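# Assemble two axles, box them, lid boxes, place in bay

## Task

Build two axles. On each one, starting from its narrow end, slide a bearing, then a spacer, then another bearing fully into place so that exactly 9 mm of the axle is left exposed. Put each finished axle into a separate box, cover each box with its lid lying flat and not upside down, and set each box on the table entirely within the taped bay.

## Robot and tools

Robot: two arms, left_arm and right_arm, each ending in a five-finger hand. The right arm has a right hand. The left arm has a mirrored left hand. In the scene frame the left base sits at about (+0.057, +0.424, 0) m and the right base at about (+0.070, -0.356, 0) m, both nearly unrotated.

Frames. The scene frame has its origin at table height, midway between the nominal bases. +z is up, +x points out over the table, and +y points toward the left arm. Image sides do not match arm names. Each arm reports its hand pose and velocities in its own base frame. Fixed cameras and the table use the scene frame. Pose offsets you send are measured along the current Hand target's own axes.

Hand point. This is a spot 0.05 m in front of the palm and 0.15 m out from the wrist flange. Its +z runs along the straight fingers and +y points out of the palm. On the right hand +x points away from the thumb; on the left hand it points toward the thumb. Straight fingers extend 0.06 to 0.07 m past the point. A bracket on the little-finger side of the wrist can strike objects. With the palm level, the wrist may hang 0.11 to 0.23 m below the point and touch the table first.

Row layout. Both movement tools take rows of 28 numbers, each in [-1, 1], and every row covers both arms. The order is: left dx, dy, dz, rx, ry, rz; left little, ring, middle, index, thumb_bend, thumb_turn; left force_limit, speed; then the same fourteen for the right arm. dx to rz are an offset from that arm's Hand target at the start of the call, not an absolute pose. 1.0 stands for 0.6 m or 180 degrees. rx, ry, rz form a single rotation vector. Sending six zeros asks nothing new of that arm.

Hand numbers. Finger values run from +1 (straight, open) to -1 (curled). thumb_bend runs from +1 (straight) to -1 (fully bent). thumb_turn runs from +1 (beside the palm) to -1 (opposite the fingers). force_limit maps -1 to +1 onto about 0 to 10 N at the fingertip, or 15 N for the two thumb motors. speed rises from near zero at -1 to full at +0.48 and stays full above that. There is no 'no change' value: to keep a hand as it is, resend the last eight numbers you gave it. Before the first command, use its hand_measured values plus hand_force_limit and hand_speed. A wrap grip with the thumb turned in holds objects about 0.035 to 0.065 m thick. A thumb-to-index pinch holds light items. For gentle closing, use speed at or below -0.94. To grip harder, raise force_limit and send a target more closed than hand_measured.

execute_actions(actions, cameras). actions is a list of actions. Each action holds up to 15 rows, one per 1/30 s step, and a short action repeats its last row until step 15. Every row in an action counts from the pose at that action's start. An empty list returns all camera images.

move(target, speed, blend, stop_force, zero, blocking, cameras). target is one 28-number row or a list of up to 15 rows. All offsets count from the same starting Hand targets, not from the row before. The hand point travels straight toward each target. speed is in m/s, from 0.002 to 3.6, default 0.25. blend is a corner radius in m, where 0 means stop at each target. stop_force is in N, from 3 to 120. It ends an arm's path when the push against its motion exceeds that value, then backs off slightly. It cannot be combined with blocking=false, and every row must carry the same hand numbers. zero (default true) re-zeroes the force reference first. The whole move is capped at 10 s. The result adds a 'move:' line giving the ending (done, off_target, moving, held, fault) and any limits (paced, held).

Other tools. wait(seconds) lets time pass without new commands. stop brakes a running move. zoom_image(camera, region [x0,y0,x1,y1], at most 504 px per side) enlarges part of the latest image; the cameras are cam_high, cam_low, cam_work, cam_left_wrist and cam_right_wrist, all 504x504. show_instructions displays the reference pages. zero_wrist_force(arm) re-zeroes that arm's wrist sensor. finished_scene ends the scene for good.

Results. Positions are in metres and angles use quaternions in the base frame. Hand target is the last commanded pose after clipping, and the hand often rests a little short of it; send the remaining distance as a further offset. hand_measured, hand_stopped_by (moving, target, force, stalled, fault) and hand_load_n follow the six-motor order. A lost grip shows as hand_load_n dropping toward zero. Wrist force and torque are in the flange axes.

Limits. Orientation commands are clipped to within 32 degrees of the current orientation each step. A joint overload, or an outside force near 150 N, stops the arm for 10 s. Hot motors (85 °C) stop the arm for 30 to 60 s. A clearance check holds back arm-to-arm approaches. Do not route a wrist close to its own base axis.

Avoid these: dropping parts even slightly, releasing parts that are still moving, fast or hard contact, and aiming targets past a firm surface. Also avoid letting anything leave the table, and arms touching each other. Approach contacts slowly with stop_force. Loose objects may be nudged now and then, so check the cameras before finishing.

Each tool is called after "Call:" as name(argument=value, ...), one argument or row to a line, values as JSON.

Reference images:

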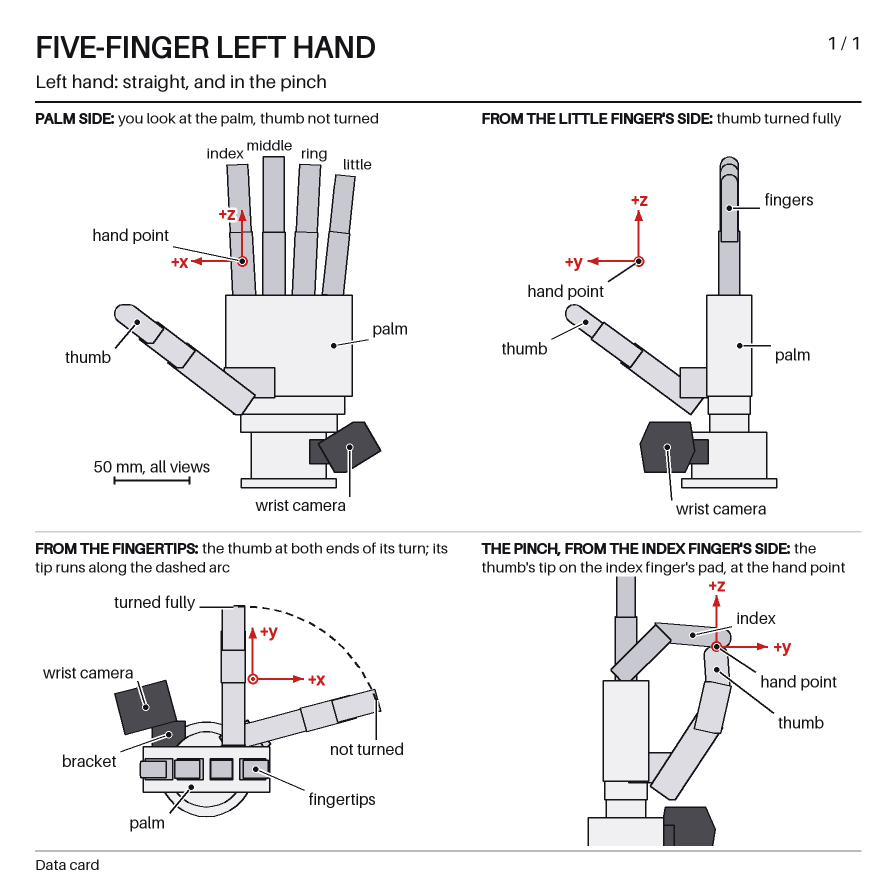

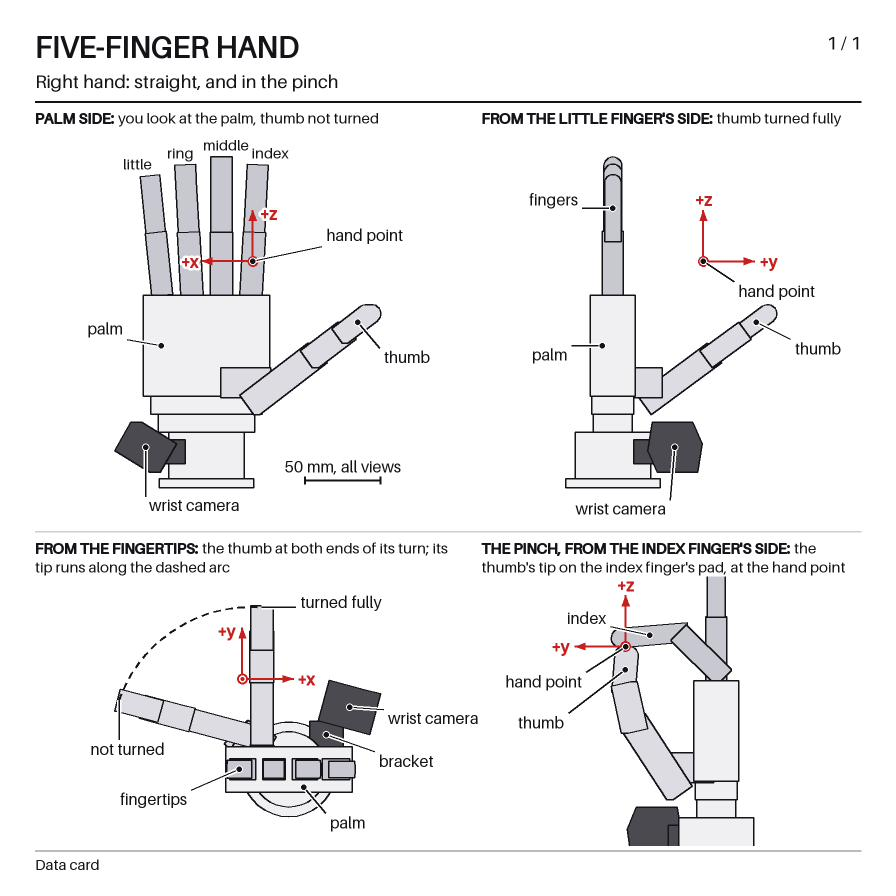

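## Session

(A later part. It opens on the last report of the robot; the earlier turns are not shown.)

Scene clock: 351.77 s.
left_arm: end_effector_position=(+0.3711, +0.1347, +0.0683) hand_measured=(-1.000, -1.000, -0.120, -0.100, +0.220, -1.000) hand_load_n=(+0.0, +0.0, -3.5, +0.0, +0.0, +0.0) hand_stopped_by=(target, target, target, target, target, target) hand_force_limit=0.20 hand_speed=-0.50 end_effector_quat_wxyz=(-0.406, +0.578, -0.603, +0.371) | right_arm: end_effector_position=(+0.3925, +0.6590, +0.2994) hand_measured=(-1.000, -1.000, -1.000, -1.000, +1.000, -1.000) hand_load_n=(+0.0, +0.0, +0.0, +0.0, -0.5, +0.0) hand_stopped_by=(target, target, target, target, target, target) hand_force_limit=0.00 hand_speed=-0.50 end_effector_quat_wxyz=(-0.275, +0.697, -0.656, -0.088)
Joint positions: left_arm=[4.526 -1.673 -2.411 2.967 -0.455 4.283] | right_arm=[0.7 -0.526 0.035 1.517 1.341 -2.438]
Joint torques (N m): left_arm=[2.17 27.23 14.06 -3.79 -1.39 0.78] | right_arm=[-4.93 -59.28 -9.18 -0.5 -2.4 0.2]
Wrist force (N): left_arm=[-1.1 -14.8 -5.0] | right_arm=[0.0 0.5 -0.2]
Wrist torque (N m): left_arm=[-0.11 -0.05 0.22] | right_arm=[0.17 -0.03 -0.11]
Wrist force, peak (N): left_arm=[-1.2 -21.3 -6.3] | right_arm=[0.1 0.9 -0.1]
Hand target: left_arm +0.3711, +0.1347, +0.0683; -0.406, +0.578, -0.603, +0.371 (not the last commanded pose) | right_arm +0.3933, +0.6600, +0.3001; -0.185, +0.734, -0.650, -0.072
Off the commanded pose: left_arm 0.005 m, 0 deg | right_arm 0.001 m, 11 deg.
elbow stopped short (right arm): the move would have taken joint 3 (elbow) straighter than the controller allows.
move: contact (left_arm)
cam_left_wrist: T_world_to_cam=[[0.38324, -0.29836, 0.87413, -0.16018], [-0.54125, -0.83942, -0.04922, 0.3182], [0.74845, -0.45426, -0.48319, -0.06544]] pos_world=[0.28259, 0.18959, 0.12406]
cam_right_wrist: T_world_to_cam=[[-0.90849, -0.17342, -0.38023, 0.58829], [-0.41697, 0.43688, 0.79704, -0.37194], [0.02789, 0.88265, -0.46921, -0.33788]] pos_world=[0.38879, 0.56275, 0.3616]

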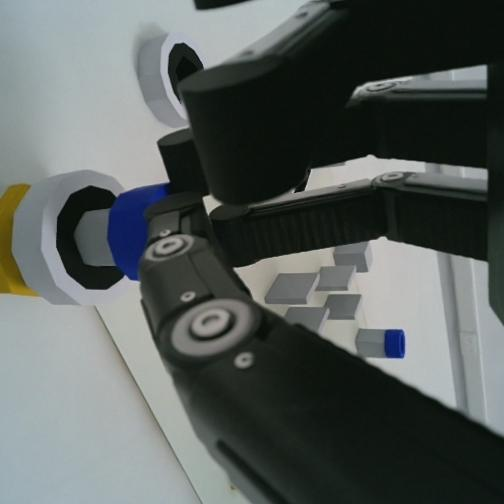

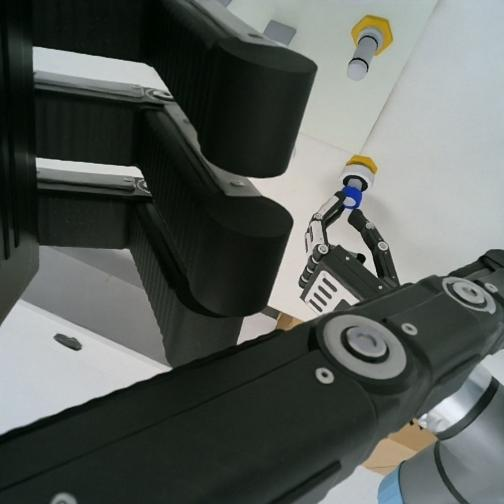

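Call:
move(
  target=[0,0.0092,0.0040,0,0,0,-1,-1,-0.12,-0.1,0.22,-1,0.2,-0.5, 0,0,0,0,0,0,-1,-1,-1,-1,1,-1,0,-0.5],
  speed=0.005,
  stop_force=14,
  cameras=["cam_left_wrist","cam_right_wrist"],
)

Call:
zoom_image(
  camera="cam_right_wrist",
  region=[300, 145, 380, 225],
)

Call:
zoom_image(
  camera="cam_left_wrist",
  region=[40, 100, 240, 300],
)

Scene clock: 353.70 s.
left_arm: end_effector_position=(+0.3711, +0.1351, +0.0623) hand_measured=(-1.000, -1.000, -0.120, -0.100, +0.220, -1.000) hand_load_n=(+0.0, +0.0, -5.0, +1.0, +0.0, +0.0) hand_stopped_by=(target, target, target, target, target, target) hand_force_limit=0.20 hand_speed=-0.50 end_effector_quat_wxyz=(-0.406, +0.578, -0.603, +0.371) | right_arm: end_effector_position=(+0.3925, +0.6590, +0.2994) hand_measured=(-1.000, -1.000, -1.000, -1.000, +1.000, -1.000) hand_load_n=(+0.0, +0.0, +0.0, +0.5, +0.0, +0.0) hand_stopped_by=(target, target, target, target, target, target) hand_force_limit=0.00 hand_speed=-0.50 end_effector_quat_wxyz=(-0.275, +0.697, -0.656, -0.088)
Joint positions: left_arm=[4.526 -1.692 -2.416 2.989 -0.455 4.284] | right_arm=[0.7 -0.526 0.035 1.517 1.341 -2.438]
Joint torques (N m): left_arm=[8.44 22.98 4.21 -2.76 -1.07 1.78] | right_arm=[-5.54 -59.51 -8.34 -0.43 -2.3 0.27]
Wrist force (N): left_arm=[0.2 -20.4 -6.3] | right_arm=[0.0 0.6 -0.3]
Wrist torque (N m): left_arm=[-0.38 -0.17 0.19] | right_arm=[0.18 -0.03 -0.11]
Wrist force, peak (N): left_arm=[-0.8 -21.3 -7.2] | right_arm=[0.1 0.9 -0.1]
Hand target: left_arm +0.3711, +0.1351, +0.0623; -0.406, +0.578, -0.603, +0.371 | right_arm +0.3933, +0.6600, +0.3001; -0.185, +0.734, -0.650, -0.072
Off the commanded pose: left_arm 0.000 m, 0 deg | right_arm 0.001 m, 11 deg.
elbow stopped short (right arm): the move would have taken joint 3 (elbow) straighter than the controller allows.
move: done
cam_left_wrist: T_world_to_cam=[[0.38331, -0.2982, 0.87416, -0.15487], [-0.54124, -0.83944, -0.04902, 0.31822], [0.74842, -0.45434, -0.48317, -0.06813]] pos_world=[0.28259, 0.18999, 0.11806]
cam_right_wrist: T_world_to_cam=[[-0.90849, -0.17342, -0.38023, 0.58829], [-0.41697, 0.43688, 0.79704, -0.37194], [0.02789, 0.88265, -0.46921, -0.33788]] pos_world=[0.38879, 0.56275, 0.3616]

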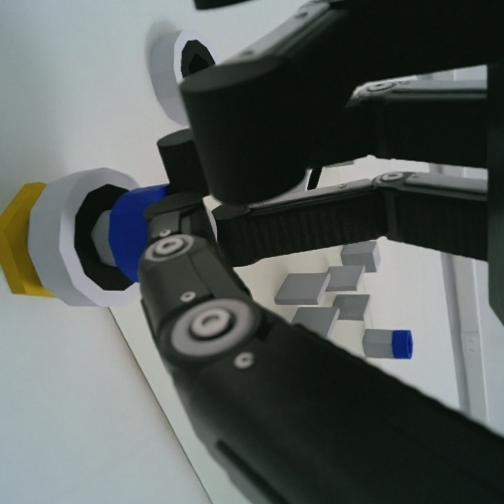

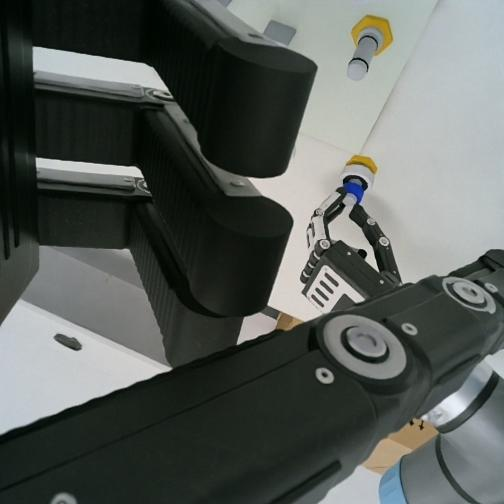

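Scaled by 6.300 from the camera's image (finer frame: 720x720).

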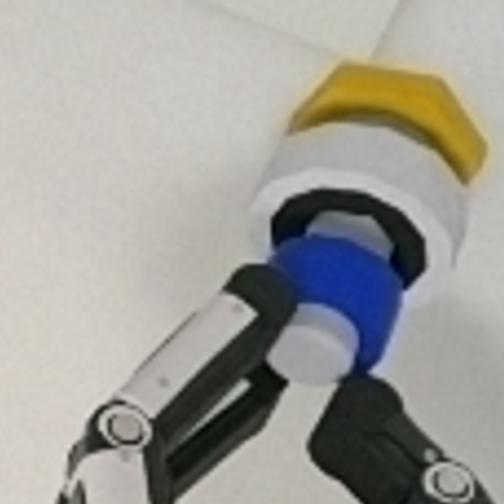

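Scaled by 2.520 from the camera's image (finer frame: 720x720).

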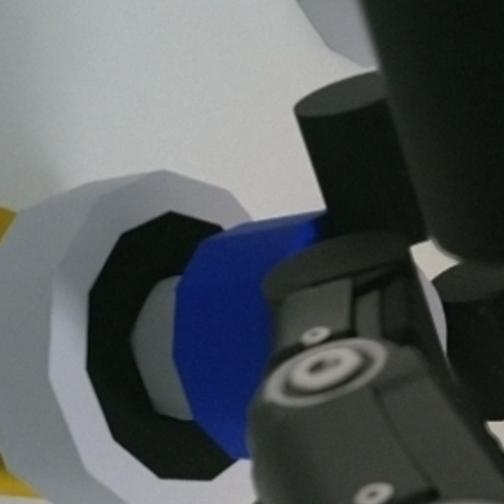

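Call:
move(
  target=[0.001,0.0122,0.0053,0,0,0,-1,-1,-0.12,-0.1,0.22,-1,0.2,-0.5, 0,0,0,0,0,0,-1,-1,-1,-1,1,-1,0,-0.5],
  speed=0.006,
  stop_force=12,
  cameras=["cam_left_wrist","cam_right_wrist"],
)

Call:
zoom_image(
  camera="cam_right_wrist",
  region=[300, 145, 380, 225],
)

Scene clock: 355.83 s.
left_arm: end_effector_position=(+0.3711, +0.1350, +0.0543) hand_measured=(-1.000, -1.000, -0.120, -0.100, +0.222, -1.000) hand_load_n=(+0.0, +0.0, +0.0, +6.0, +4.5, +0.0) hand_stopped_by=(target, target, target, target, target, target) hand_force_limit=0.20 hand_speed=-0.50 end_effector_quat_wxyz=(-0.406, +0.578, -0.603, +0.371) | right_arm: end_effector_position=(+0.3925, +0.6590, +0.2994) hand_measured=(-1.000, -1.000, -1.000, -1.000, +1.000, -1.000) hand_load_n=(+0.0, +0.0, +0.0, +0.0, +0.0, +0.0) hand_stopped_by=(target, target, target, target, target, target) hand_force_limit=0.00 hand_speed=-0.50 end_effector_quat_wxyz=(-0.275, +0.697, -0.656, -0.088)
Joint positions: left_arm=[4.526 -1.715 -2.423 3.02 -0.455 4.283] | right_arm=[0.7 -0.526 0.035 1.517 1.341 -2.438]
Joint torques (N m): left_arm=[-8.21 26.64 4.02 -3.61 -0.58 -1.81] | right_arm=[-5 -59.84 -9.1 -0.54 -2.21 0.46]
Wrist force (N): left_arm=[-1.8 -14.0 -5.7] | right_arm=[-0.1 0.4 -0.2]
Wrist torque (N m): left_arm=[-0.27 0.00 0.08] | right_arm=[0.15 -0.02 -0.12]
Wrist force, peak (N): left_arm=[-0.2 -21.5 -6.9] | right_arm=[-0.1 1.0 -0.2]
Hand target: left_arm +0.3711, +0.1350, +0.0543; -0.406, +0.578, -0.603, +0.371 | right_arm +0.3933, +0.6600, +0.3001; -0.185, +0.734, -0.650, -0.072
Off the commanded pose: left_arm 0.000 m, 0 deg | right_arm 0.001 m, 11 deg.
elbow stopped short (right arm): the move would have taken joint 3 (elbow) straighter than the controller allows.
move: done
cam_left_wrist: T_world_to_cam=[[0.38331, -0.2982, 0.87416, -0.14794], [-0.54124, -0.83944, -0.04902, 0.3178], [0.74842, -0.45434, -0.48317, -0.07212]] pos_world=[0.28269, 0.18989, 0.11006]
cam_right_wrist: T_world_to_cam=[[-0.90849, -0.17342, -0.38023, 0.58829], [-0.41697, 0.43688, 0.79704, -0.37194], [0.02789, 0.88265, -0.46921, -0.33788]] pos_world=[0.38879, 0.56275, 0.3616]

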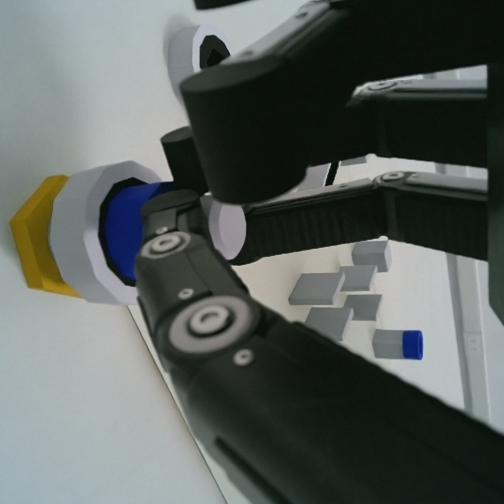

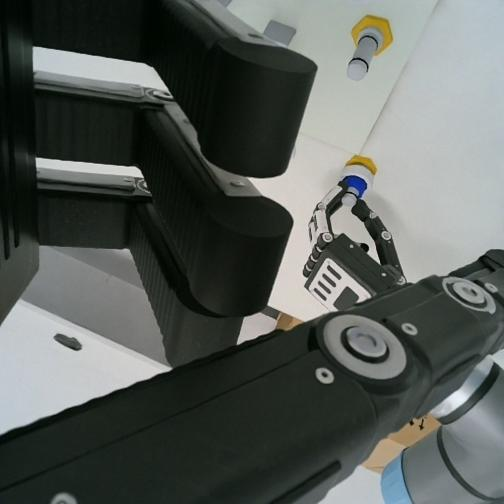

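Scaled by 6.300 from the camera's image (finer frame: 720x720).

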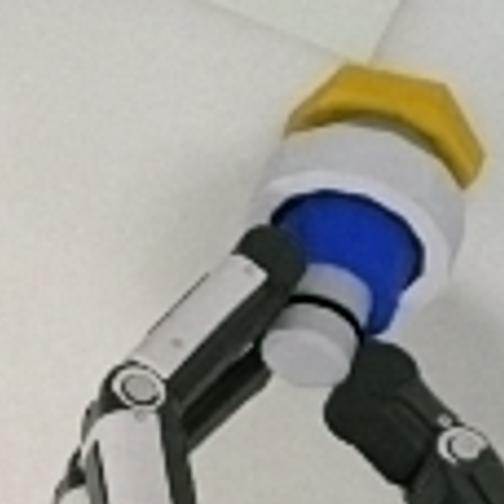

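Call:
move(
  target=[-0.0041,-0.0611,-0.0263,0,0,0,-1,-1,-0.12,-0.1,0.22,-1,0.2,-0.5, 0,0,0,0,0,0,-1,-1,-1,-1,1,-1,0,-0.5],
  speed=0.05,
  cameras=["cam_left_wrist","cam_right_wrist"],
)

Call:
zoom_image(
  camera="cam_right_wrist",
  region=[315, 145, 375, 205],
)

Call:
zoom_image(
  camera="cam_left_wrist",
  region=[0, 120, 200, 320],
)

Scene clock: 357.10 s.
left_arm: end_effector_position=(+0.3711, +0.1350, +0.0943) hand_measured=(-1.000, -1.000, -0.120, -0.100, +0.222, -1.000) hand_load_n=(+0.0, +0.0, +0.5, +6.0, +5.0, +0.5) hand_stopped_by=(target, target, target, target, target, target) hand_force_limit=0.20 hand_speed=-0.50 end_effector_quat_wxyz=(-0.406, +0.578, -0.603, +0.371) | right_arm: end_effector_position=(+0.3925, +0.6590, +0.2994) hand_measured=(-1.000, -1.000, -1.000, -1.000, +1.000, -1.000) hand_load_n=(+0.5, +0.0, +0.0, +0.0, +0.0, +0.0) hand_stopped_by=(target, target, target, target, target, target) hand_force_limit=0.00 hand_speed=-0.50 end_effector_quat_wxyz=(-0.275, +0.697, -0.656, -0.088)
Joint positions: left_arm=[4.526 -1.603 -2.383 2.869 -0.455 4.283] | right_arm=[0.7 -0.526 0.035 1.517 1.341 -2.438]
Joint torques (N m): left_arm=[9.03 0.36 5.03 0.64 3.01 1.71] | right_arm=[-5.82 -58.93 -9 -0.52 -2.24 0.33]
Wrist force (N): left_arm=[0.1 2.2 0.3] | right_arm=[-0.3 0.5 -0.4]
Wrist torque (N m): left_arm=[0.23 0.00 -0.26] | right_arm=[0.18 0.01 -0.12]
Wrist force, peak (N): left_arm=[-1.6 -13.9 -5.5] | right_arm=[0.0 0.9 -0.4]
Hand target: left_arm +0.3711, +0.1350, +0.0943; -0.406, +0.578, -0.603, +0.371 | right_arm +0.3933, +0.6600, +0.3001; -0.185, +0.734, -0.650, -0.072
Off the commanded pose: left_arm 0.000 m, 0 deg | right_arm 0.001 m, 11 deg.
elbow stopped short (right arm): the move would have taken joint 3 (elbow) straighter than the controller allows.
move: done
cam_left_wrist: T_world_to_cam=[[0.38327, -0.29866, 0.87402, -0.18288], [-0.54129, -0.83938, -0.04946, 0.31983], [0.74841, -0.45414, -0.48336, -0.05275]] pos_world=[0.28269, 0.18989, 0.15016]
cam_right_wrist: T_world_to_cam=[[-0.90849, -0.17342, -0.38023, 0.58829], [-0.41697, 0.43688, 0.79704, -0.37194], [0.02789, 0.88265, -0.46921, -0.33788]] pos_world=[0.38879, 0.56275, 0.3616]

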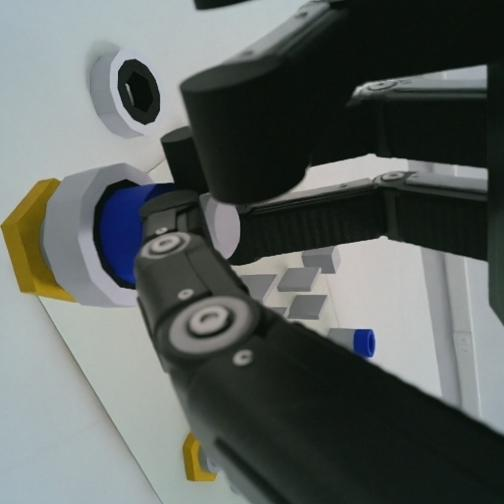

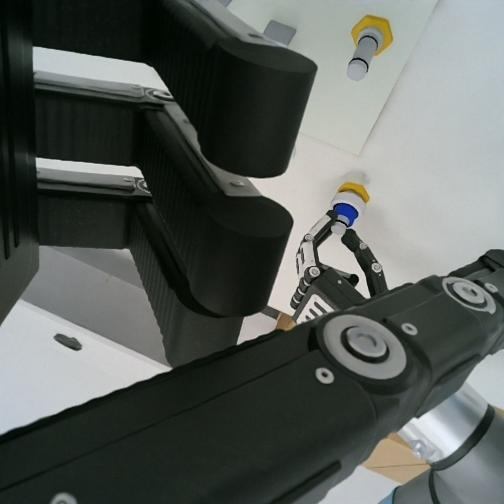

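Scaled by 8.400 from the camera's image (finer frame: 720x720).

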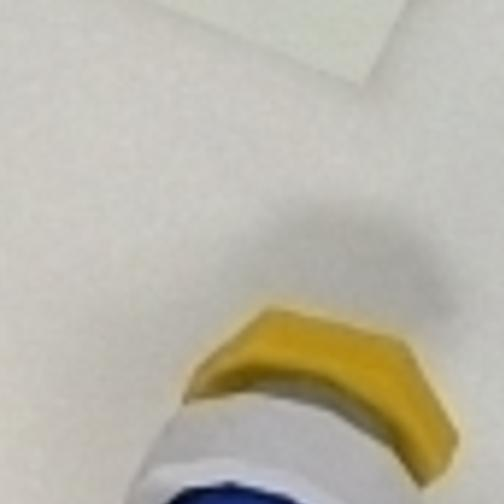

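Scaled by 2.520 from the camera's image (finer frame: 720x720).

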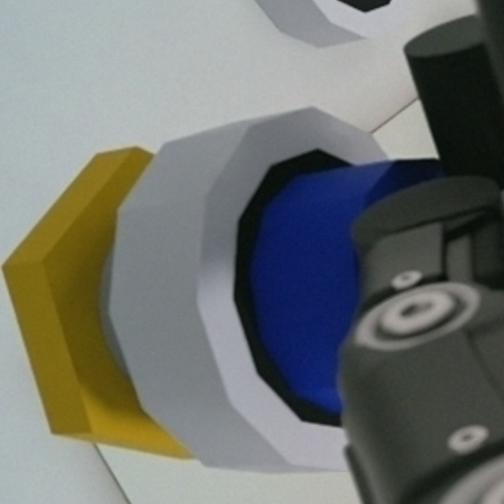

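Call:
move(
  target=[0.0041,0.0608,0.0262,0,0,0,-1,-1,-0.12,-0.1,0.22,-1,0.2,-0.5, 0,0,0,0,0,0,-1,-1,-1,-1,1,-1,0,-0.5],
  speed=0.03,
  stop_force=6,
)

Call:
move(
  target=[
    [0,0,0,0,0,0,-1,-1,-0.12,-0.1,0.5,-1,0.2,-0.7, 0,0,0,0,0,0,-1,-1,-1,-1,1,-1,0,-0.5],
    [-0.0017,-0.0261,-0.01,0,0,0,-1,-1,-0.12,-0.1,0.5,-1,0.2,-0.7, 0,0,0,0,0,0,-1,-1,-1,-1,1,-1,0,-0.5],
    [-0.0041,-0.0608,-0.0262,0,0,0,-1,-1,-0.12,-0.1,0.5,-1,0.2,-0.7, 0,0,0,0,0,0,-1,-1,-1,-1,1,-1,0,-0.5],
  ],
  speed=0.05,
  cameras=["cam_left_wrist","cam_right_wrist"],
)

Call:
zoom_image(
  camera="cam_right_wrist",
  region=[300, 145, 380, 225],
)

Call:
zoom_image(
  camera="cam_left_wrist",
  region=[0, 120, 200, 320],
)

Scene clock: 359.77 s.
left_arm: end_effector_position=(+0.3711, +0.1350, +0.0556) hand_measured=(-1.000, -1.000, -0.120, -0.100, +0.222, -1.000) hand_load_n=(+0.0, +0.5, +0.5, +6.0, +5.5, +0.0) hand_stopped_by=(target, target, target, target, target, target) hand_force_limit=0.20 hand_speed=-0.50 end_effector_quat_wxyz=(-0.406, +0.578, -0.603, +0.371) | right_arm: end_effector_position=(+0.3925, +0.6590, +0.2994) hand_measured=(-1.000, -1.000, -1.000, -1.000, +1.000, -1.000) hand_load_n=(+0.0, +0.0, +0.0, +0.0, +0.0, +0.0) hand_stopped_by=(target, target, target, target, target, target) hand_force_limit=0.00 hand_speed=-0.50 end_effector_quat_wxyz=(-0.275, +0.697, -0.656, -0.088)
Joint positions: left_arm=[4.526 -1.711 -2.422 3.015 -0.455 4.283] | right_arm=[0.7 -0.526 0.035 1.517 1.341 -2.438]
Joint torques (N m): left_arm=[1.42 25.32 16.58 0.25 0 -0.45] | right_arm=[-4.67 -59.15 -9.04 -0.37 -2.11 0.45]
Wrist force (N): left_arm=[0.0 1.6 0.1] | right_arm=[-0.1 0.3 -0.1]
Wrist torque (N m): left_arm=[0.24 0.00 -0.28] | right_arm=[0.12 -0.02 -0.12]
Wrist force, peak (N): left_arm=[-0.3 -8.3 -3.4] | right_arm=[0.4 0.9 0.0]
Hand target: left_arm +0.3711, +0.1350, +0.0556; -0.406, +0.578, -0.603, +0.371 (not the last commanded pose) | right_arm +0.3933, +0.6600, +0.3001; -0.185, +0.734, -0.650, -0.072
Off the commanded pose: left_arm 0.001 m, 0 deg | right_arm 0.001 m, 11 deg.
elbow stopped short (right arm): the move would have taken joint 3 (elbow) straighter than the controller allows.
move: contact (left_arm)

Scene clock: 362.07 s.
left_arm: end_effector_position=(+0.3711, +0.1351, +0.0955) hand_measured=(-1.000, -1.000, -0.120, -0.100, +0.500, -1.000) hand_load_n=(+0.0, +0.0, +0.0, -0.5, +0.0, +0.0) hand_stopped_by=(target, target, target, target, target, target) hand_force_limit=0.20 hand_speed=-0.70 end_effector_quat_wxyz=(-0.406, +0.578, -0.603, +0.371) | right_arm: end_effector_position=(+0.3925, +0.6590, +0.2994) hand_measured=(-1.000, -1.000, -1.000, -1.000, +1.000, -1.000) hand_load_n=(+0.0, +0.0, +0.0, +0.0, +0.0, +0.0) hand_stopped_by=(target, target, target, target, target, target) hand_force_limit=0.00 hand_speed=-0.50 end_effector_quat_wxyz=(-0.275, +0.697, -0.656, -0.088)
Joint positions: left_arm=[4.526 -1.601 -2.382 2.865 -0.455 4.283] | right_arm=[0.7 -0.526 0.035 1.517 1.341 -2.438]
Joint torques (N m): left_arm=[4.61 1.71 3.46 0.68 2.8 1.06] | right_arm=[-4.4 -57.95 -8.58 -0.43 -2.18 0.3]
Wrist force (N): left_arm=[-0.2 0.5 -0.4] | right_arm=[0.1 0.5 -0.1]
Wrist torque (N m): left_arm=[0.18 0.00 -0.25] | right_arm=[0.16 -0.05 -0.11]
Wrist force, peak (N): left_arm=[0.3 2.4 0.4] | right_arm=[0.0 1.0 -0.3]
Hand target: left_arm +0.3711, +0.1350, +0.0954; -0.406, +0.578, -0.603, +0.371 | right_arm +0.3933, +0.6600, +0.3001; -0.185, +0.734, -0.650, -0.072
Off the commanded pose: left_arm 0.000 m, 0 deg | right_arm 0.001 m, 11 deg.
elbow stopped short (right arm): the move would have taken joint 3 (elbow) straighter than the controller allows.
move: done
cam_left_wrist: T_world_to_cam=[[0.38326, -0.29871, 0.874, -0.18382], [-0.54124, -0.83941, -0.04955, 0.31989], [0.74845, -0.45406, -0.48339, -0.05224]] pos_world=[0.28269, 0.18989, 0.15126]
cam_right_wrist: T_world_to_cam=[[-0.90849, -0.17342, -0.38023, 0.58829], [-0.41697, 0.43688, 0.79704, -0.37194], [0.02789, 0.88265, -0.46921, -0.33788]] pos_world=[0.38879, 0.56275, 0.3616]

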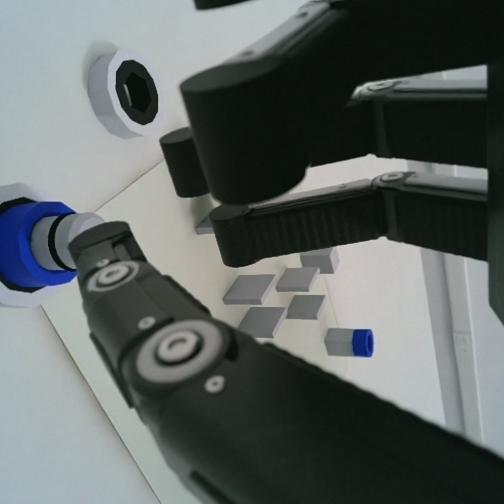

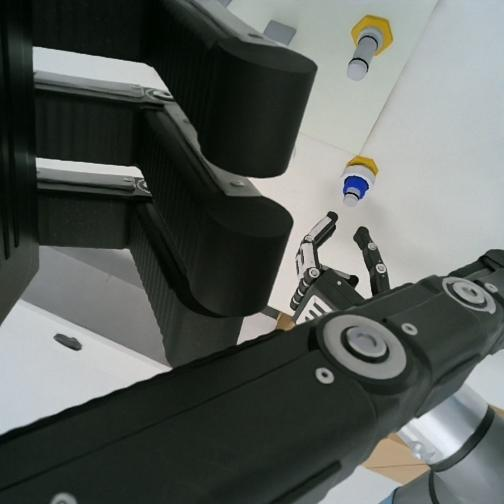

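Scaled by 6.300 from the camera's image (finer frame: 720x720).

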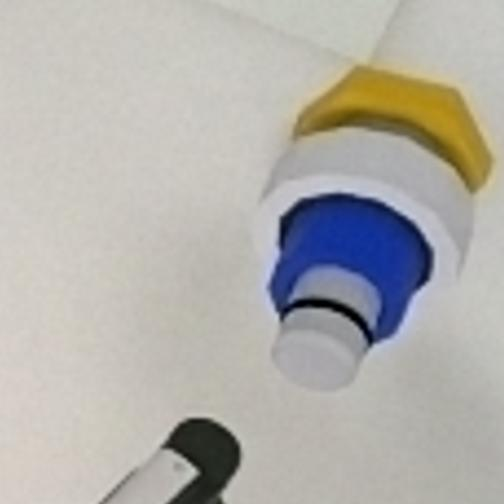

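Scaled by 2.520 from the camera's image (finer frame: 720x720).

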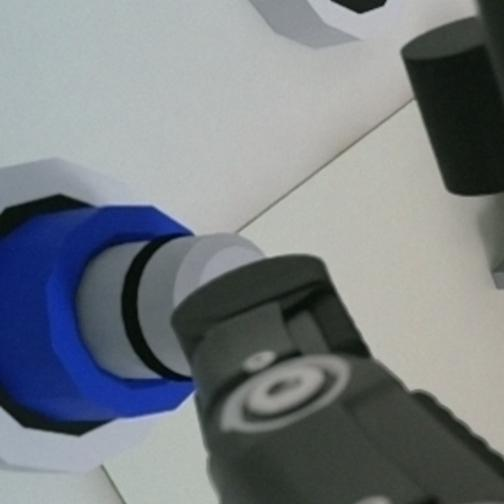

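Call:
move(
  target=[
    [-0.0244,-0.0661,0.1379,-0.0318,-0.0353,0.0722,-1,-1,0.12,0.07,0.5,-1,-0.2,0, 0,0,0,0,0,0,-1,-1,-1,-1,1,-1,0,-0.5],
  ],
  speed=0.15,
  cameras=["cam_left_wrist","cam_right_wrist"],
)

Call:
zoom_image(
  camera="cam_right_wrist",
  region=[300, 145, 380, 225],
)

Scene clock: 364.53 s.
left_arm: end_effector_position=(+0.4628, +0.1491, +0.0999) hand_measured=(-1.000, -1.000, +0.120, +0.070, +0.500, -1.000) hand_load_n=(+0.0, +0.0, +0.5, +0.0, +0.0, +0.0) hand_stopped_by=(target, target, target, target, target, target) hand_force_limit=-0.20 hand_speed=0.00 end_effector_quat_wxyz=(+0.449, -0.545, +0.659, -0.259) | right_arm: end_effector_position=(+0.3925, +0.6590, +0.2994) hand_measured=(-1.000, -1.000, -1.000, -1.000, +1.000, -1.000) hand_load_n=(+0.0, +0.0, +0.0, +0.0, +0.0, +0.0) hand_stopped_by=(target, target, target, target, target, target) hand_force_limit=0.00 hand_speed=-0.50 end_effector_quat_wxyz=(-0.275, +0.697, -0.656, -0.088)
Joint positions: left_arm=[4.031 -1.592 -2.178 3.163 -0.945 3.884] | right_arm=[0.7 -0.526 0.035 1.517 1.341 -2.438]
Joint torques (N m): left_arm=[-6 33.56 15.66 -3.04 -0.73 2.25] | right_arm=[-4.78 -58.95 -8.82 -0.43 -2.22 0.28]
Wrist force (N): left_arm=[0.0 0.2 -0.2] | right_arm=[0.1 0.7 -0.3]
Wrist torque (N m): left_arm=[0.11 -0.03 -0.18] | right_arm=[0.19 -0.04 -0.09]
Wrist force, peak (N): left_arm=[0.0 1.0 -1.2] | right_arm=[0.1 0.9 -0.7]
Hand target: left_arm +0.4628, +0.1492, +0.1000; +0.449, -0.545, +0.659, -0.259 | right_arm +0.3933, +0.6600, +0.3001; -0.185, +0.734, -0.650, -0.072
Off the commanded pose: left_arm 0.000 m, 0 deg | right_arm 0.001 m, 11 deg.
elbow stopped short (right arm): the move would have taken joint 3 (elbow) straighter than the controller allows.
move: done
cam_left_wrist: T_world_to_cam=[[0.47002, -0.49423, 0.73131, -0.21532], [-0.53878, -0.81692, -0.20581, 0.39265], [0.69915, -0.29728, -0.65025, -0.09616]] pos_world=[0.37999, 0.18576, 0.17575]
cam_right_wrist: T_world_to_cam=[[-0.90849, -0.17342, -0.38023, 0.58829], [-0.41697, 0.43688, 0.79704, -0.37194], [0.02789, 0.88265, -0.46921, -0.33788]] pos_world=[0.38879, 0.56275, 0.3616]

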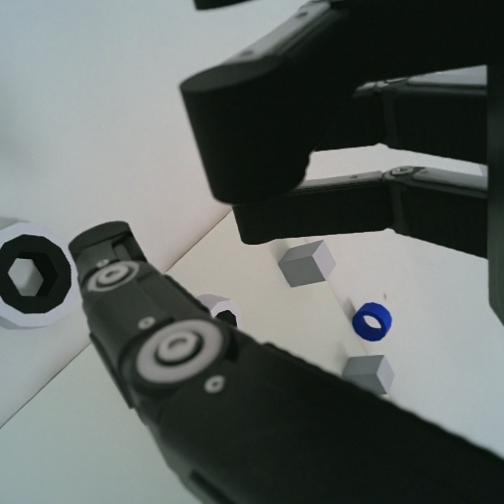

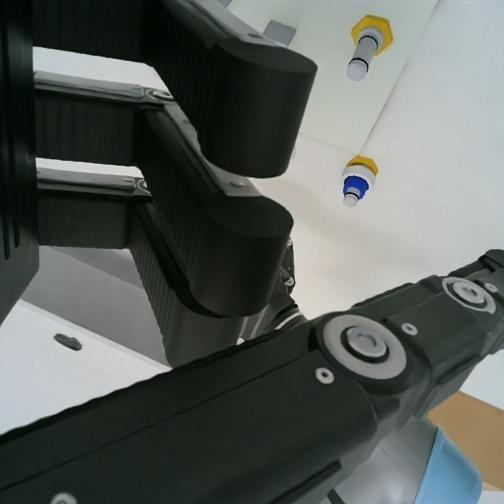

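Scaled by 6.300 from the camera's image (finer frame: 720x720).

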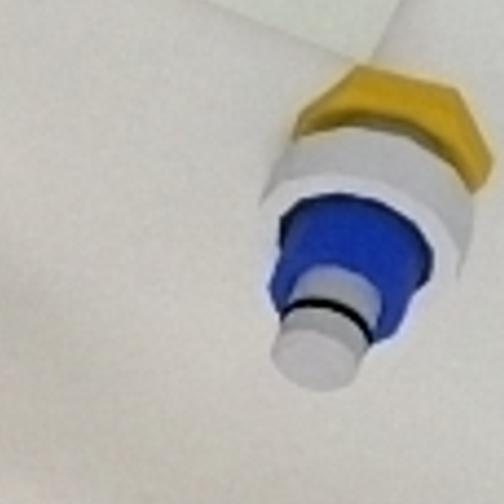

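Call:
move(
  target=[0.04264,0.11482,0.06362,0,0,0,-1,-1,0.12,0.07,0.5,-1,-0.2,0, 0,0,0,0,0,0,-1,-1,-1,-1,1,-1,0,-0.5],
  speed=0.08,
  stop_force=6,
  cameras=["cam_left_wrist"],
)

Call:
zoom_image(
  camera="cam_left_wrist",
  region=[40, 100, 300, 360],
)

Scene clock: 366.90 s.
left_arm: end_effector_position=(+0.4626, +0.1492, +0.0167) hand_measured=(-1.000, -1.000, +0.120, +0.070, +0.500, -1.000) hand_load_n=(+0.0, +0.0, +0.0, +0.0, +0.0, +0.5) hand_stopped_by=(target, target, target, target, target, target) hand_force_limit=-0.20 hand_speed=0.00 end_effector_quat_wxyz=(+0.449, -0.545, +0.659, -0.259) | right_arm: end_effector_position=(+0.3925, +0.6590, +0.2994) hand_measured=(-1.000, -1.000, -1.000, -1.000, +1.000, -1.000) hand_load_n=(+0.0, +0.5, +0.0, +0.5, +0.0, +0.0) hand_stopped_by=(target, target, target, target, target, target) hand_force_limit=0.00 hand_speed=-0.50 end_effector_quat_wxyz=(-0.275, +0.697, -0.656, -0.088)
Joint positions: left_arm=[4.031 -1.762 -2.274 3.429 -0.945 3.884] | right_arm=[0.7 -0.526 0.035 1.517 1.341 -2.438]
Joint torques (N m): left_arm=[2.45 35.04 16.87 -3.36 1.1 0.32] | right_arm=[-5.37 -59.03 -8.15 -0.49 -2.1 0.34]
Wrist force (N): left_arm=[-1.3 -5.1 -2.4] | right_arm=[-0.3 0.5 -0.2]
Wrist torque (N m): left_arm=[0.04 0.02 -0.27] | right_arm=[0.17 0.00 -0.13]
Wrist force, peak (N): left_arm=[-0.9 -8.3 -3.4] | right_arm=[0.2 0.8 -0.4]
Hand target: left_arm +0.4626, +0.1492, +0.0167; +0.449, -0.545, +0.659, -0.259 | right_arm +0.3933, +0.6600, +0.3001; -0.185, +0.734, -0.650, -0.072
Off the commanded pose: left_arm 0.000 m, 0 deg | right_arm 0.001 m, 11 deg.
elbow stopped short (right arm): the move would have taken joint 3 (elbow) straighter than the controller allows.
move: contact (left_arm)
cam_left_wrist: T_world_to_cam=[[0.47016, -0.49442, 0.7311, -0.15446], [-0.53879, -0.81688, -0.20595, 0.37545], [0.69904, -0.29708, -0.65045, -0.15004]] pos_world=[0.37979, 0.18576, 0.09265]

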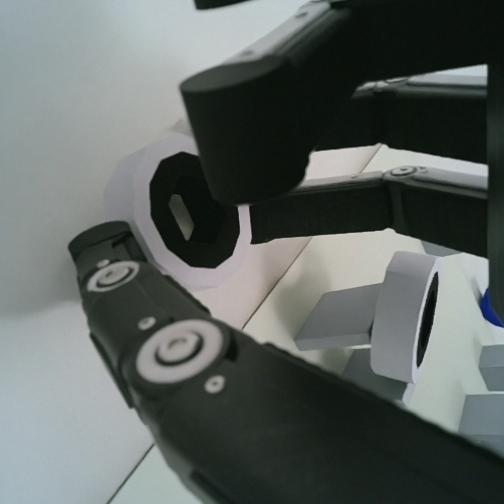

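Scaled by 1.938 from the camera's image (finer frame: 720x720).

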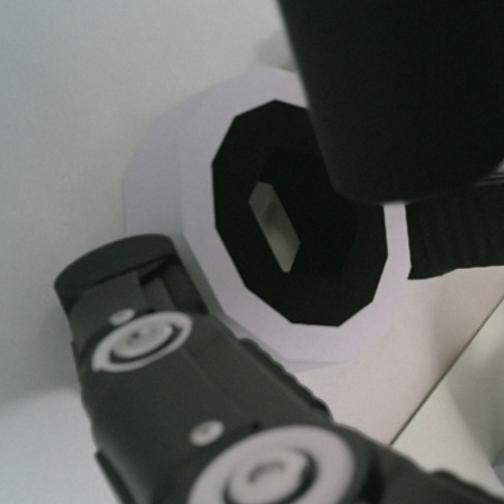

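Call:
move(
  target=[
    [-0.0004,-0.0014,-0.0008,0,0,0,-1,-1,0.12,0.07,0.5,-1,-0.2,0, 0,0,0,0,0,0,-1,-1,-1,-1,1,-1,0,-0.5],
    [-0.0004,-0.0014,-0.0008,0,0,0,-1,-1,0.12,0.07,0.15,-1,-0.2,-0.86, 0,0,0,0,0,0,-1,-1,-1,-1,1,-1,0,-0.5],
  ],
  speed=0.05,
  cameras=["cam_left_wrist"],
)

Scene clock: 368.30 s.
left_arm: end_effector_position=(+0.4626, +0.1491, +0.0177) hand_measured=(-1.000, -1.000, +0.120, +0.070, +0.404, -1.000) hand_load_n=(+0.0, +0.0, +0.0, +7.0, +6.0, -0.5) hand_stopped_by=(target, target, target, target, force, target) hand_force_limit=-0.20 hand_speed=-0.86 end_effector_quat_wxyz=(+0.449, -0.545, +0.659, -0.259) | right_arm: end_effector_position=(+0.3925, +0.6590, +0.2994) hand_measured=(-1.000, -1.000, -1.000, -1.000, +1.000, -1.000) hand_load_n=(+0.0, +0.0, +0.0, +0.0, -0.5, +0.0) hand_stopped_by=(target, target, target, target, target, target) hand_force_limit=0.00 hand_speed=-0.50 end_effector_quat_wxyz=(-0.275, +0.697, -0.656, -0.088)
Joint positions: left_arm=[4.031 -1.759 -2.274 3.426 -0.945 3.884] | right_arm=[0.7 -0.526 0.035 1.517 1.341 -2.438]
Joint torques (N m): left_arm=[-6.2 8.56 7.81 1.91 -0.77 -1.81] | right_arm=[-4.97 -58.62 -8.57 -0.16 -2.37 0.51]
Wrist force (N): left_arm=[0.2 0.9 0.0] | right_arm=[-0.2 0.6 0.2]
Wrist torque (N m): left_arm=[0.19 -0.04 -0.27] | right_arm=[0.15 0.00 -0.13]
Wrist force, peak (N): left_arm=[-1.2 -5.0 -2.4] | right_arm=[0.0 1.1 -0.4]
Hand target: left_arm +0.4626, +0.1491, +0.0177; +0.449, -0.545, +0.659, -0.259 | right_arm +0.3933, +0.6600, +0.3001; -0.185, +0.734, -0.650, -0.072
Off the commanded pose: left_arm 0.000 m, 0 deg | right_arm 0.001 m, 11 deg.
elbow stopped short (right arm): the move would have taken joint 3 (elbow) straighter than the controller allows.
move: done
cam_left_wrist: T_world_to_cam=[[0.47012, -0.49448, 0.73108, -0.15521], [-0.53882, -0.81685, -0.206, 0.37558], [0.69904, -0.29708, -0.65045, -0.14942]] pos_world=[0.37979, 0.18566, 0.09365]

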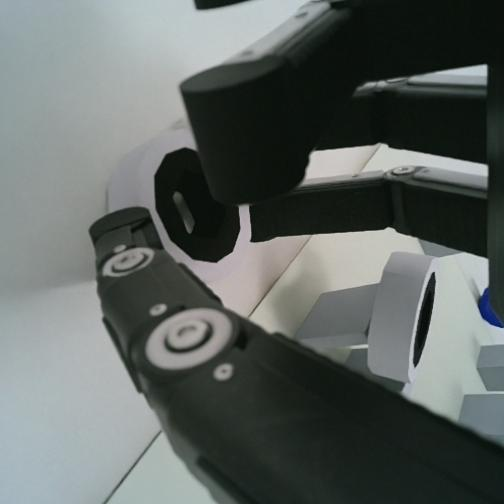

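Call:
move(
  target=[
    [-0.05268,-0.14185,-0.0786,0,0,0,-1,-1,0.12,0.07,0.15,-1,-0.2,-0.86, 0,0,0,0,0,0,-1,-1,-1,-1,1,-1,0,-0.5],
    [-0.0167,-0.0760,-0.2215,0,-0.0485,0.0875,-1,-1,0.12,0.07,0.15,-1,-0.2,-0.86, 0,0,0,0,0,0,-1,-1,-1,-1,1,-1,0,-0.5],
  ],
  speed=0.15,
  blend=[0.02,0],
  cameras=["cam_left_wrist","cam_right_wrist"],
)

Call:
zoom_image(
  camera="cam_right_wrist",
  region=[290, 190, 370, 270],
)

Call:
zoom_image(
  camera="cam_left_wrist",
  region=[0, 100, 260, 360],
)

Scene clock: 370.77 s.
left_arm: end_effector_position=(+0.3685, +0.1266, +0.1202) hand_measured=(-1.000, -1.000, +0.120, +0.070, +0.402, -1.000) hand_load_n=(+0.0, +0.0, +0.0, +0.0, +0.0, +0.0) hand_stopped_by=(target, target, target, target, force, target) hand_force_limit=-0.20 hand_speed=-0.86 end_effector_quat_wxyz=(+0.529, -0.468, +0.691, -0.153) | right_arm: end_effector_position=(+0.3925, +0.6590, +0.2994) hand_measured=(-1.000, -1.000, -1.000, -1.000, +1.000, -1.000) hand_load_n=(+0.0, +0.0, +0.0, +0.0, +0.0, +0.0) hand_stopped_by=(target, target, target, target, target, target) hand_force_limit=0.00 hand_speed=-0.50 end_effector_quat_wxyz=(-0.275, +0.697, -0.656, -0.088)
Joint positions: left_arm=[4.213 -1.176 -2.47 3.113 -0.886 4.193] | right_arm=[0.7 -0.526 0.035 1.517 1.341 -2.438]
Joint torques (N m): left_arm=[-5 0.55 16.87 2.27 -0.91 -1.13] | right_arm=[-4.96 -59.37 -9.34 -0.38 -2.22 0.46]
Wrist force (N): left_arm=[-0.2 -0.1 0.0] | right_arm=[-0.2 1.0 -0.3]
Wrist torque (N m): left_arm=[0.01 -0.02 -0.10] | right_arm=[0.24 0.00 -0.10]
Wrist force, peak (N): left_arm=[0.6 1.9 0.8] | right_arm=[-0.2 1.0 -0.3]
Hand target: left_arm +0.3685, +0.1266, +0.1202; +0.529, -0.468, +0.691, -0.153 | right_arm +0.3933, +0.6600, +0.3001; -0.185, +0.734, -0.650, -0.072
Off the commanded pose: left_arm 0.000 m, 0 deg | right_arm 0.001 m, 11 deg.
elbow stopped short (right arm): the move would have taken joint 3 (elbow) straighter than the controller allows.
move: done
cam_left_wrist: T_world_to_cam=[[0.46942, -0.6964, 0.54283, -0.14852], [-0.53887, -0.71296, -0.44866, 0.34369], [0.69947, -0.08191, -0.70995, -0.04398]] pos_world=[0.28569, 0.13801, 0.2036]
cam_right_wrist: T_world_to_cam=[[-0.90849, -0.17342, -0.38023, 0.58829], [-0.41697, 0.43688, 0.79704, -0.37194], [0.02789, 0.88265, -0.46921, -0.33788]] pos_world=[0.38879, 0.56275, 0.3616]

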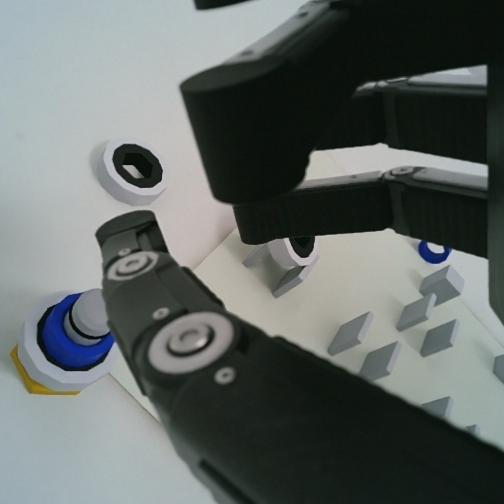

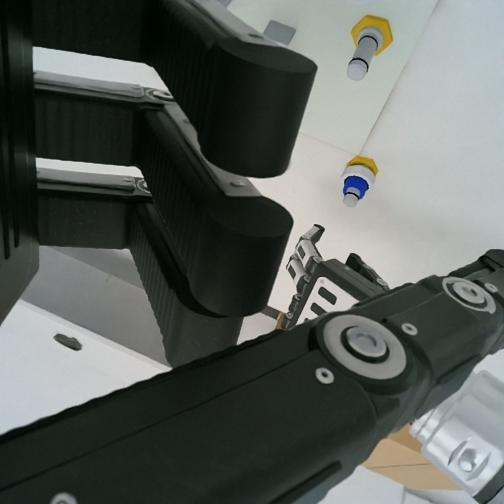

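Scaled by 6.300 from the camera's image (finer frame: 720x720).

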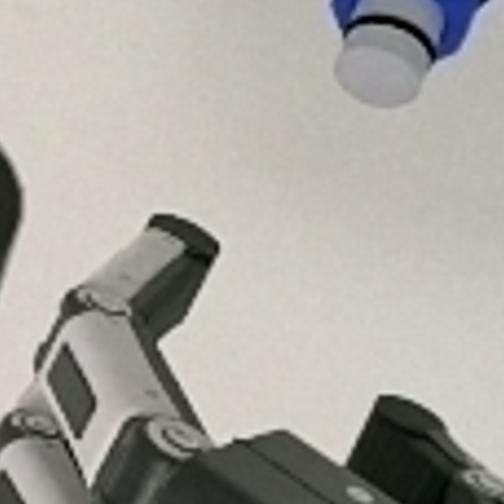

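Scaled by 1.938 from the camera's image (finer frame: 720x720).

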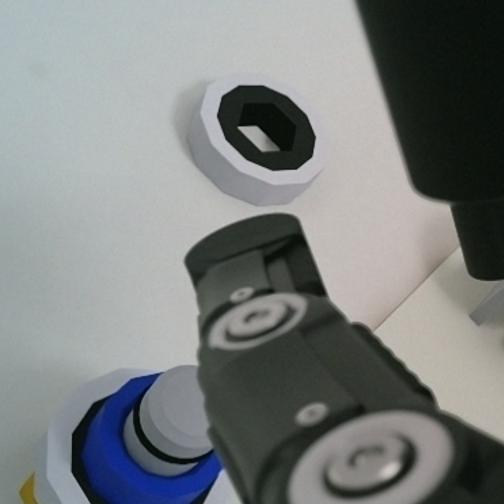

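Call:
execute_actions(
  actions=[],
)

Scene clock: 371.83 s.
left_arm: end_effector_position=(+0.3685, +0.1266, +0.1202) hand_measured=(-1.000, -1.000, +0.120, +0.070, +0.402, -1.000) hand_load_n=(+0.0, +0.0, +0.0, +0.0, +0.0, +0.0) hand_stopped_by=(target, target, target, target, force, target) hand_force_limit=-0.20 hand_speed=-0.86 end_effector_quat_wxyz=(+0.529, -0.468, +0.691, -0.153) | right_arm: end_effector_position=(+0.3925, +0.6590, +0.2994) hand_measured=(-1.000, -1.000, -1.000, -1.000, +1.000, -1.000) hand_load_n=(+0.0, +0.0, +0.0, +0.0, +0.0, +0.0) hand_stopped_by=(target, target, target, target, target, target) hand_force_limit=0.00 hand_speed=-0.50 end_effector_quat_wxyz=(-0.275, +0.697, -0.656, -0.088)
Joint positions: left_arm=[4.213 -1.176 -2.47 3.114 -0.886 4.193] | right_arm=[0.7 -0.526 0.035 1.517 1.341 -2.438]
Joint velocities: within noise
Joint torques (N m): left_arm=[-8.52 14.65 11.48 2.28 1.61 1.85] | right_arm=[-5.5 -60.21 -8.9 -0.35 -2.22 0.45]
Motor temperatures (°C): left_arm=[36 35 24 36 30 38] | right_arm=[31 31 35 31 32 43]
Wrist force (N): left_arm=[-0.2 0.1 -0.1] | right_arm=[0.5 0.6 -0.3]
Wrist torque (N m): left_arm=[0.04 -0.03 -0.11] | right_arm=[0.19 -0.10 -0.08]
Wrist force, peak (N): left_arm=[-0.2 -0.2 -0.5] | right_arm=[-0.1 0.6 -0.7]
Hand target: left_arm +0.3685, +0.1266, +0.1202; +0.529, -0.468, +0.691, -0.153 | right_arm +0.3933, +0.6600, +0.3001; -0.185, +0.734, -0.650, -0.072
Off the commanded pose: left_arm 0.000 m, 0 deg | right_arm 0.001 m, 11 deg.
camera_calibration:
cam_left_wrist: T_world_to_cam=[[0.46941, -0.69649, 0.54273, -0.14848], [-0.53888, -0.71288, -0.44878, 0.34371], [0.69947, -0.08181, -0.70996, -0.044]] pos_world=[0.28569, 0.13801, 0.2036]
cam_right_wrist: T_world_to_cam=[[-0.90849, -0.17342, -0.38023, 0.58829], [-0.41697, 0.43688, 0.79704, -0.37194], [0.02789, 0.88265, -0.46921, -0.33788]] pos_world=[0.38879, 0.56275, 0.3616]

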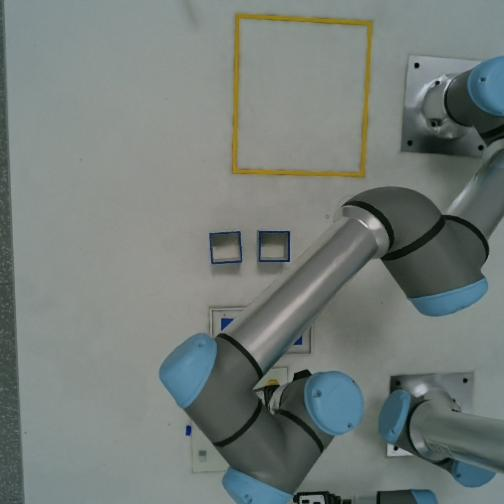

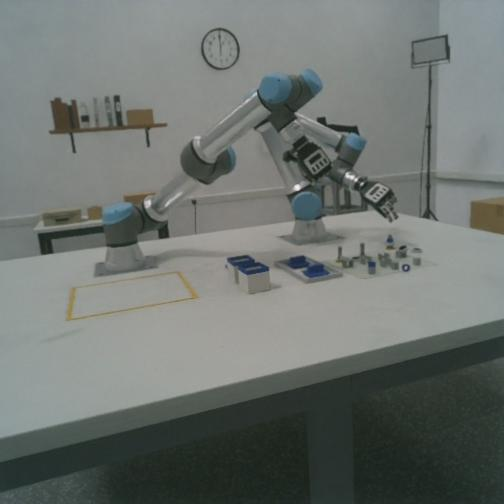

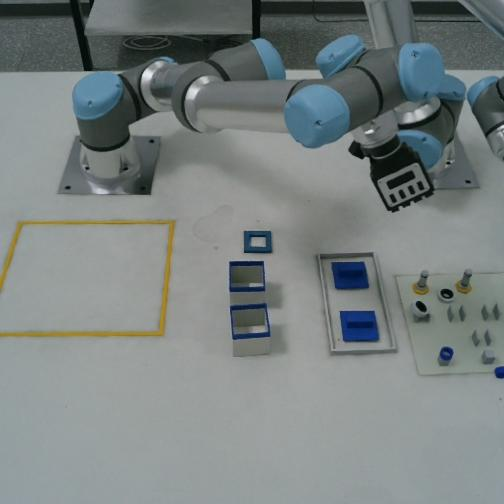

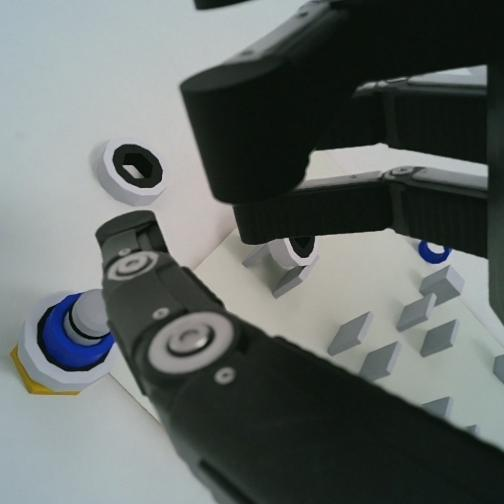

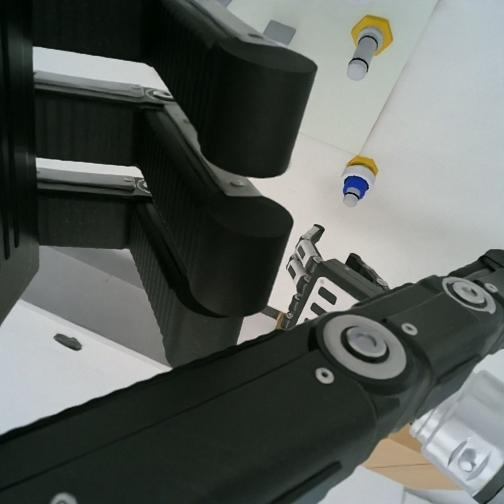

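Call:
move(
  target=[-0.0414,-0.01285,0.1711,0,0.0485,-0.0875,-1,-1,0.12,0.07,0.5,-1,-0.2,-0.5,0,0,0,0,0,0,-1,-1,-1,-1,1,-1,0,-0.5],
  cameras=["cam_left_wrist"],
)

Scene clock: 373.33 s.
left_arm: end_effector_position=(+0.4621, +0.1717, +0.0999) hand_measured=(-1.000, -1.000, +0.120, +0.070, +0.500, -1.000) hand_load_n=(+0.0, +0.0, +0.0, -0.5, +0.0, +0.0) hand_stopped_by=(target, target, target, target, target, target) hand_force_limit=-0.20 hand_speed=-0.50 end_effector_quat_wxyz=(+0.449, -0.545, +0.659, -0.259) | right_arm: end_effector_position=(+0.3925, +0.6590, +0.2994) hand_measured=(-1.000, -1.000, -1.000, -1.000, +1.000, -1.000) hand_load_n=(+0.0, +0.0, +0.0, +0.0, +0.0, +0.0) hand_stopped_by=(target, target, target, target, target, target) hand_force_limit=0.00 hand_speed=-0.50 end_effector_quat_wxyz=(-0.275, +0.697, -0.656, -0.088)
Joint positions: left_arm=[4.082 -1.622 -2.15 3.142 -0.903 3.922] | right_arm=[0.7 -0.526 0.035 1.517 1.341 -2.438]
Joint torques (N m): left_arm=[8.8 9.07 22.41 2.11 -0.43 -0.61] | right_arm=[-4.31 -58.58 -8.64 -0.55 -2.16 0.41]
Wrist force (N): left_arm=[-0.2 0.2 -0.1] | right_arm=[0.0 0.7 -0.3]
Wrist torque (N m): left_arm=[0.12 0.02 -0.27] | right_arm=[0.20 -0.03 -0.10]
Wrist force, peak (N): left_arm=[0.7 0.0 -1.3] | right_arm=[0.1 0.9 -0.3]
Hand target: left_arm +0.4621, +0.1718, +0.0998; +0.449, -0.545, +0.659, -0.259 | right_arm +0.3933, +0.6600, +0.3001; -0.185, +0.734, -0.650, -0.072
Off the commanded pose: left_arm 0.000 m, 0 deg | right_arm 0.001 m, 11 deg.
elbow stopped short (right arm): the move would have taken joint 3 (elbow) straighter than the controller allows.
move: done
cam_left_wrist: T_world_to_cam=[[0.47008, -0.49469, 0.73096, -0.20379], [-0.53897, -0.81672, -0.20611, 0.41079], [0.69895, -0.29708, -0.65055, -0.08897]] pos_world=[0.37939, 0.20826, 0.17575]

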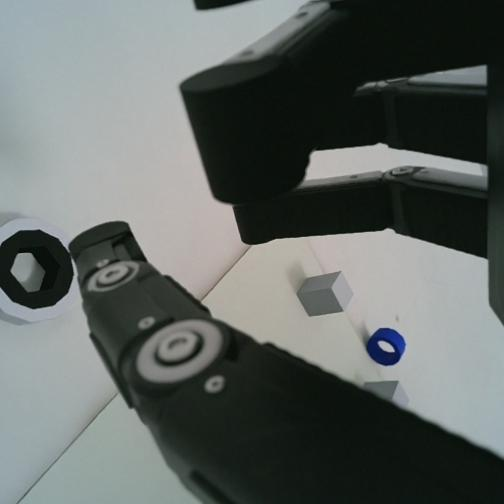

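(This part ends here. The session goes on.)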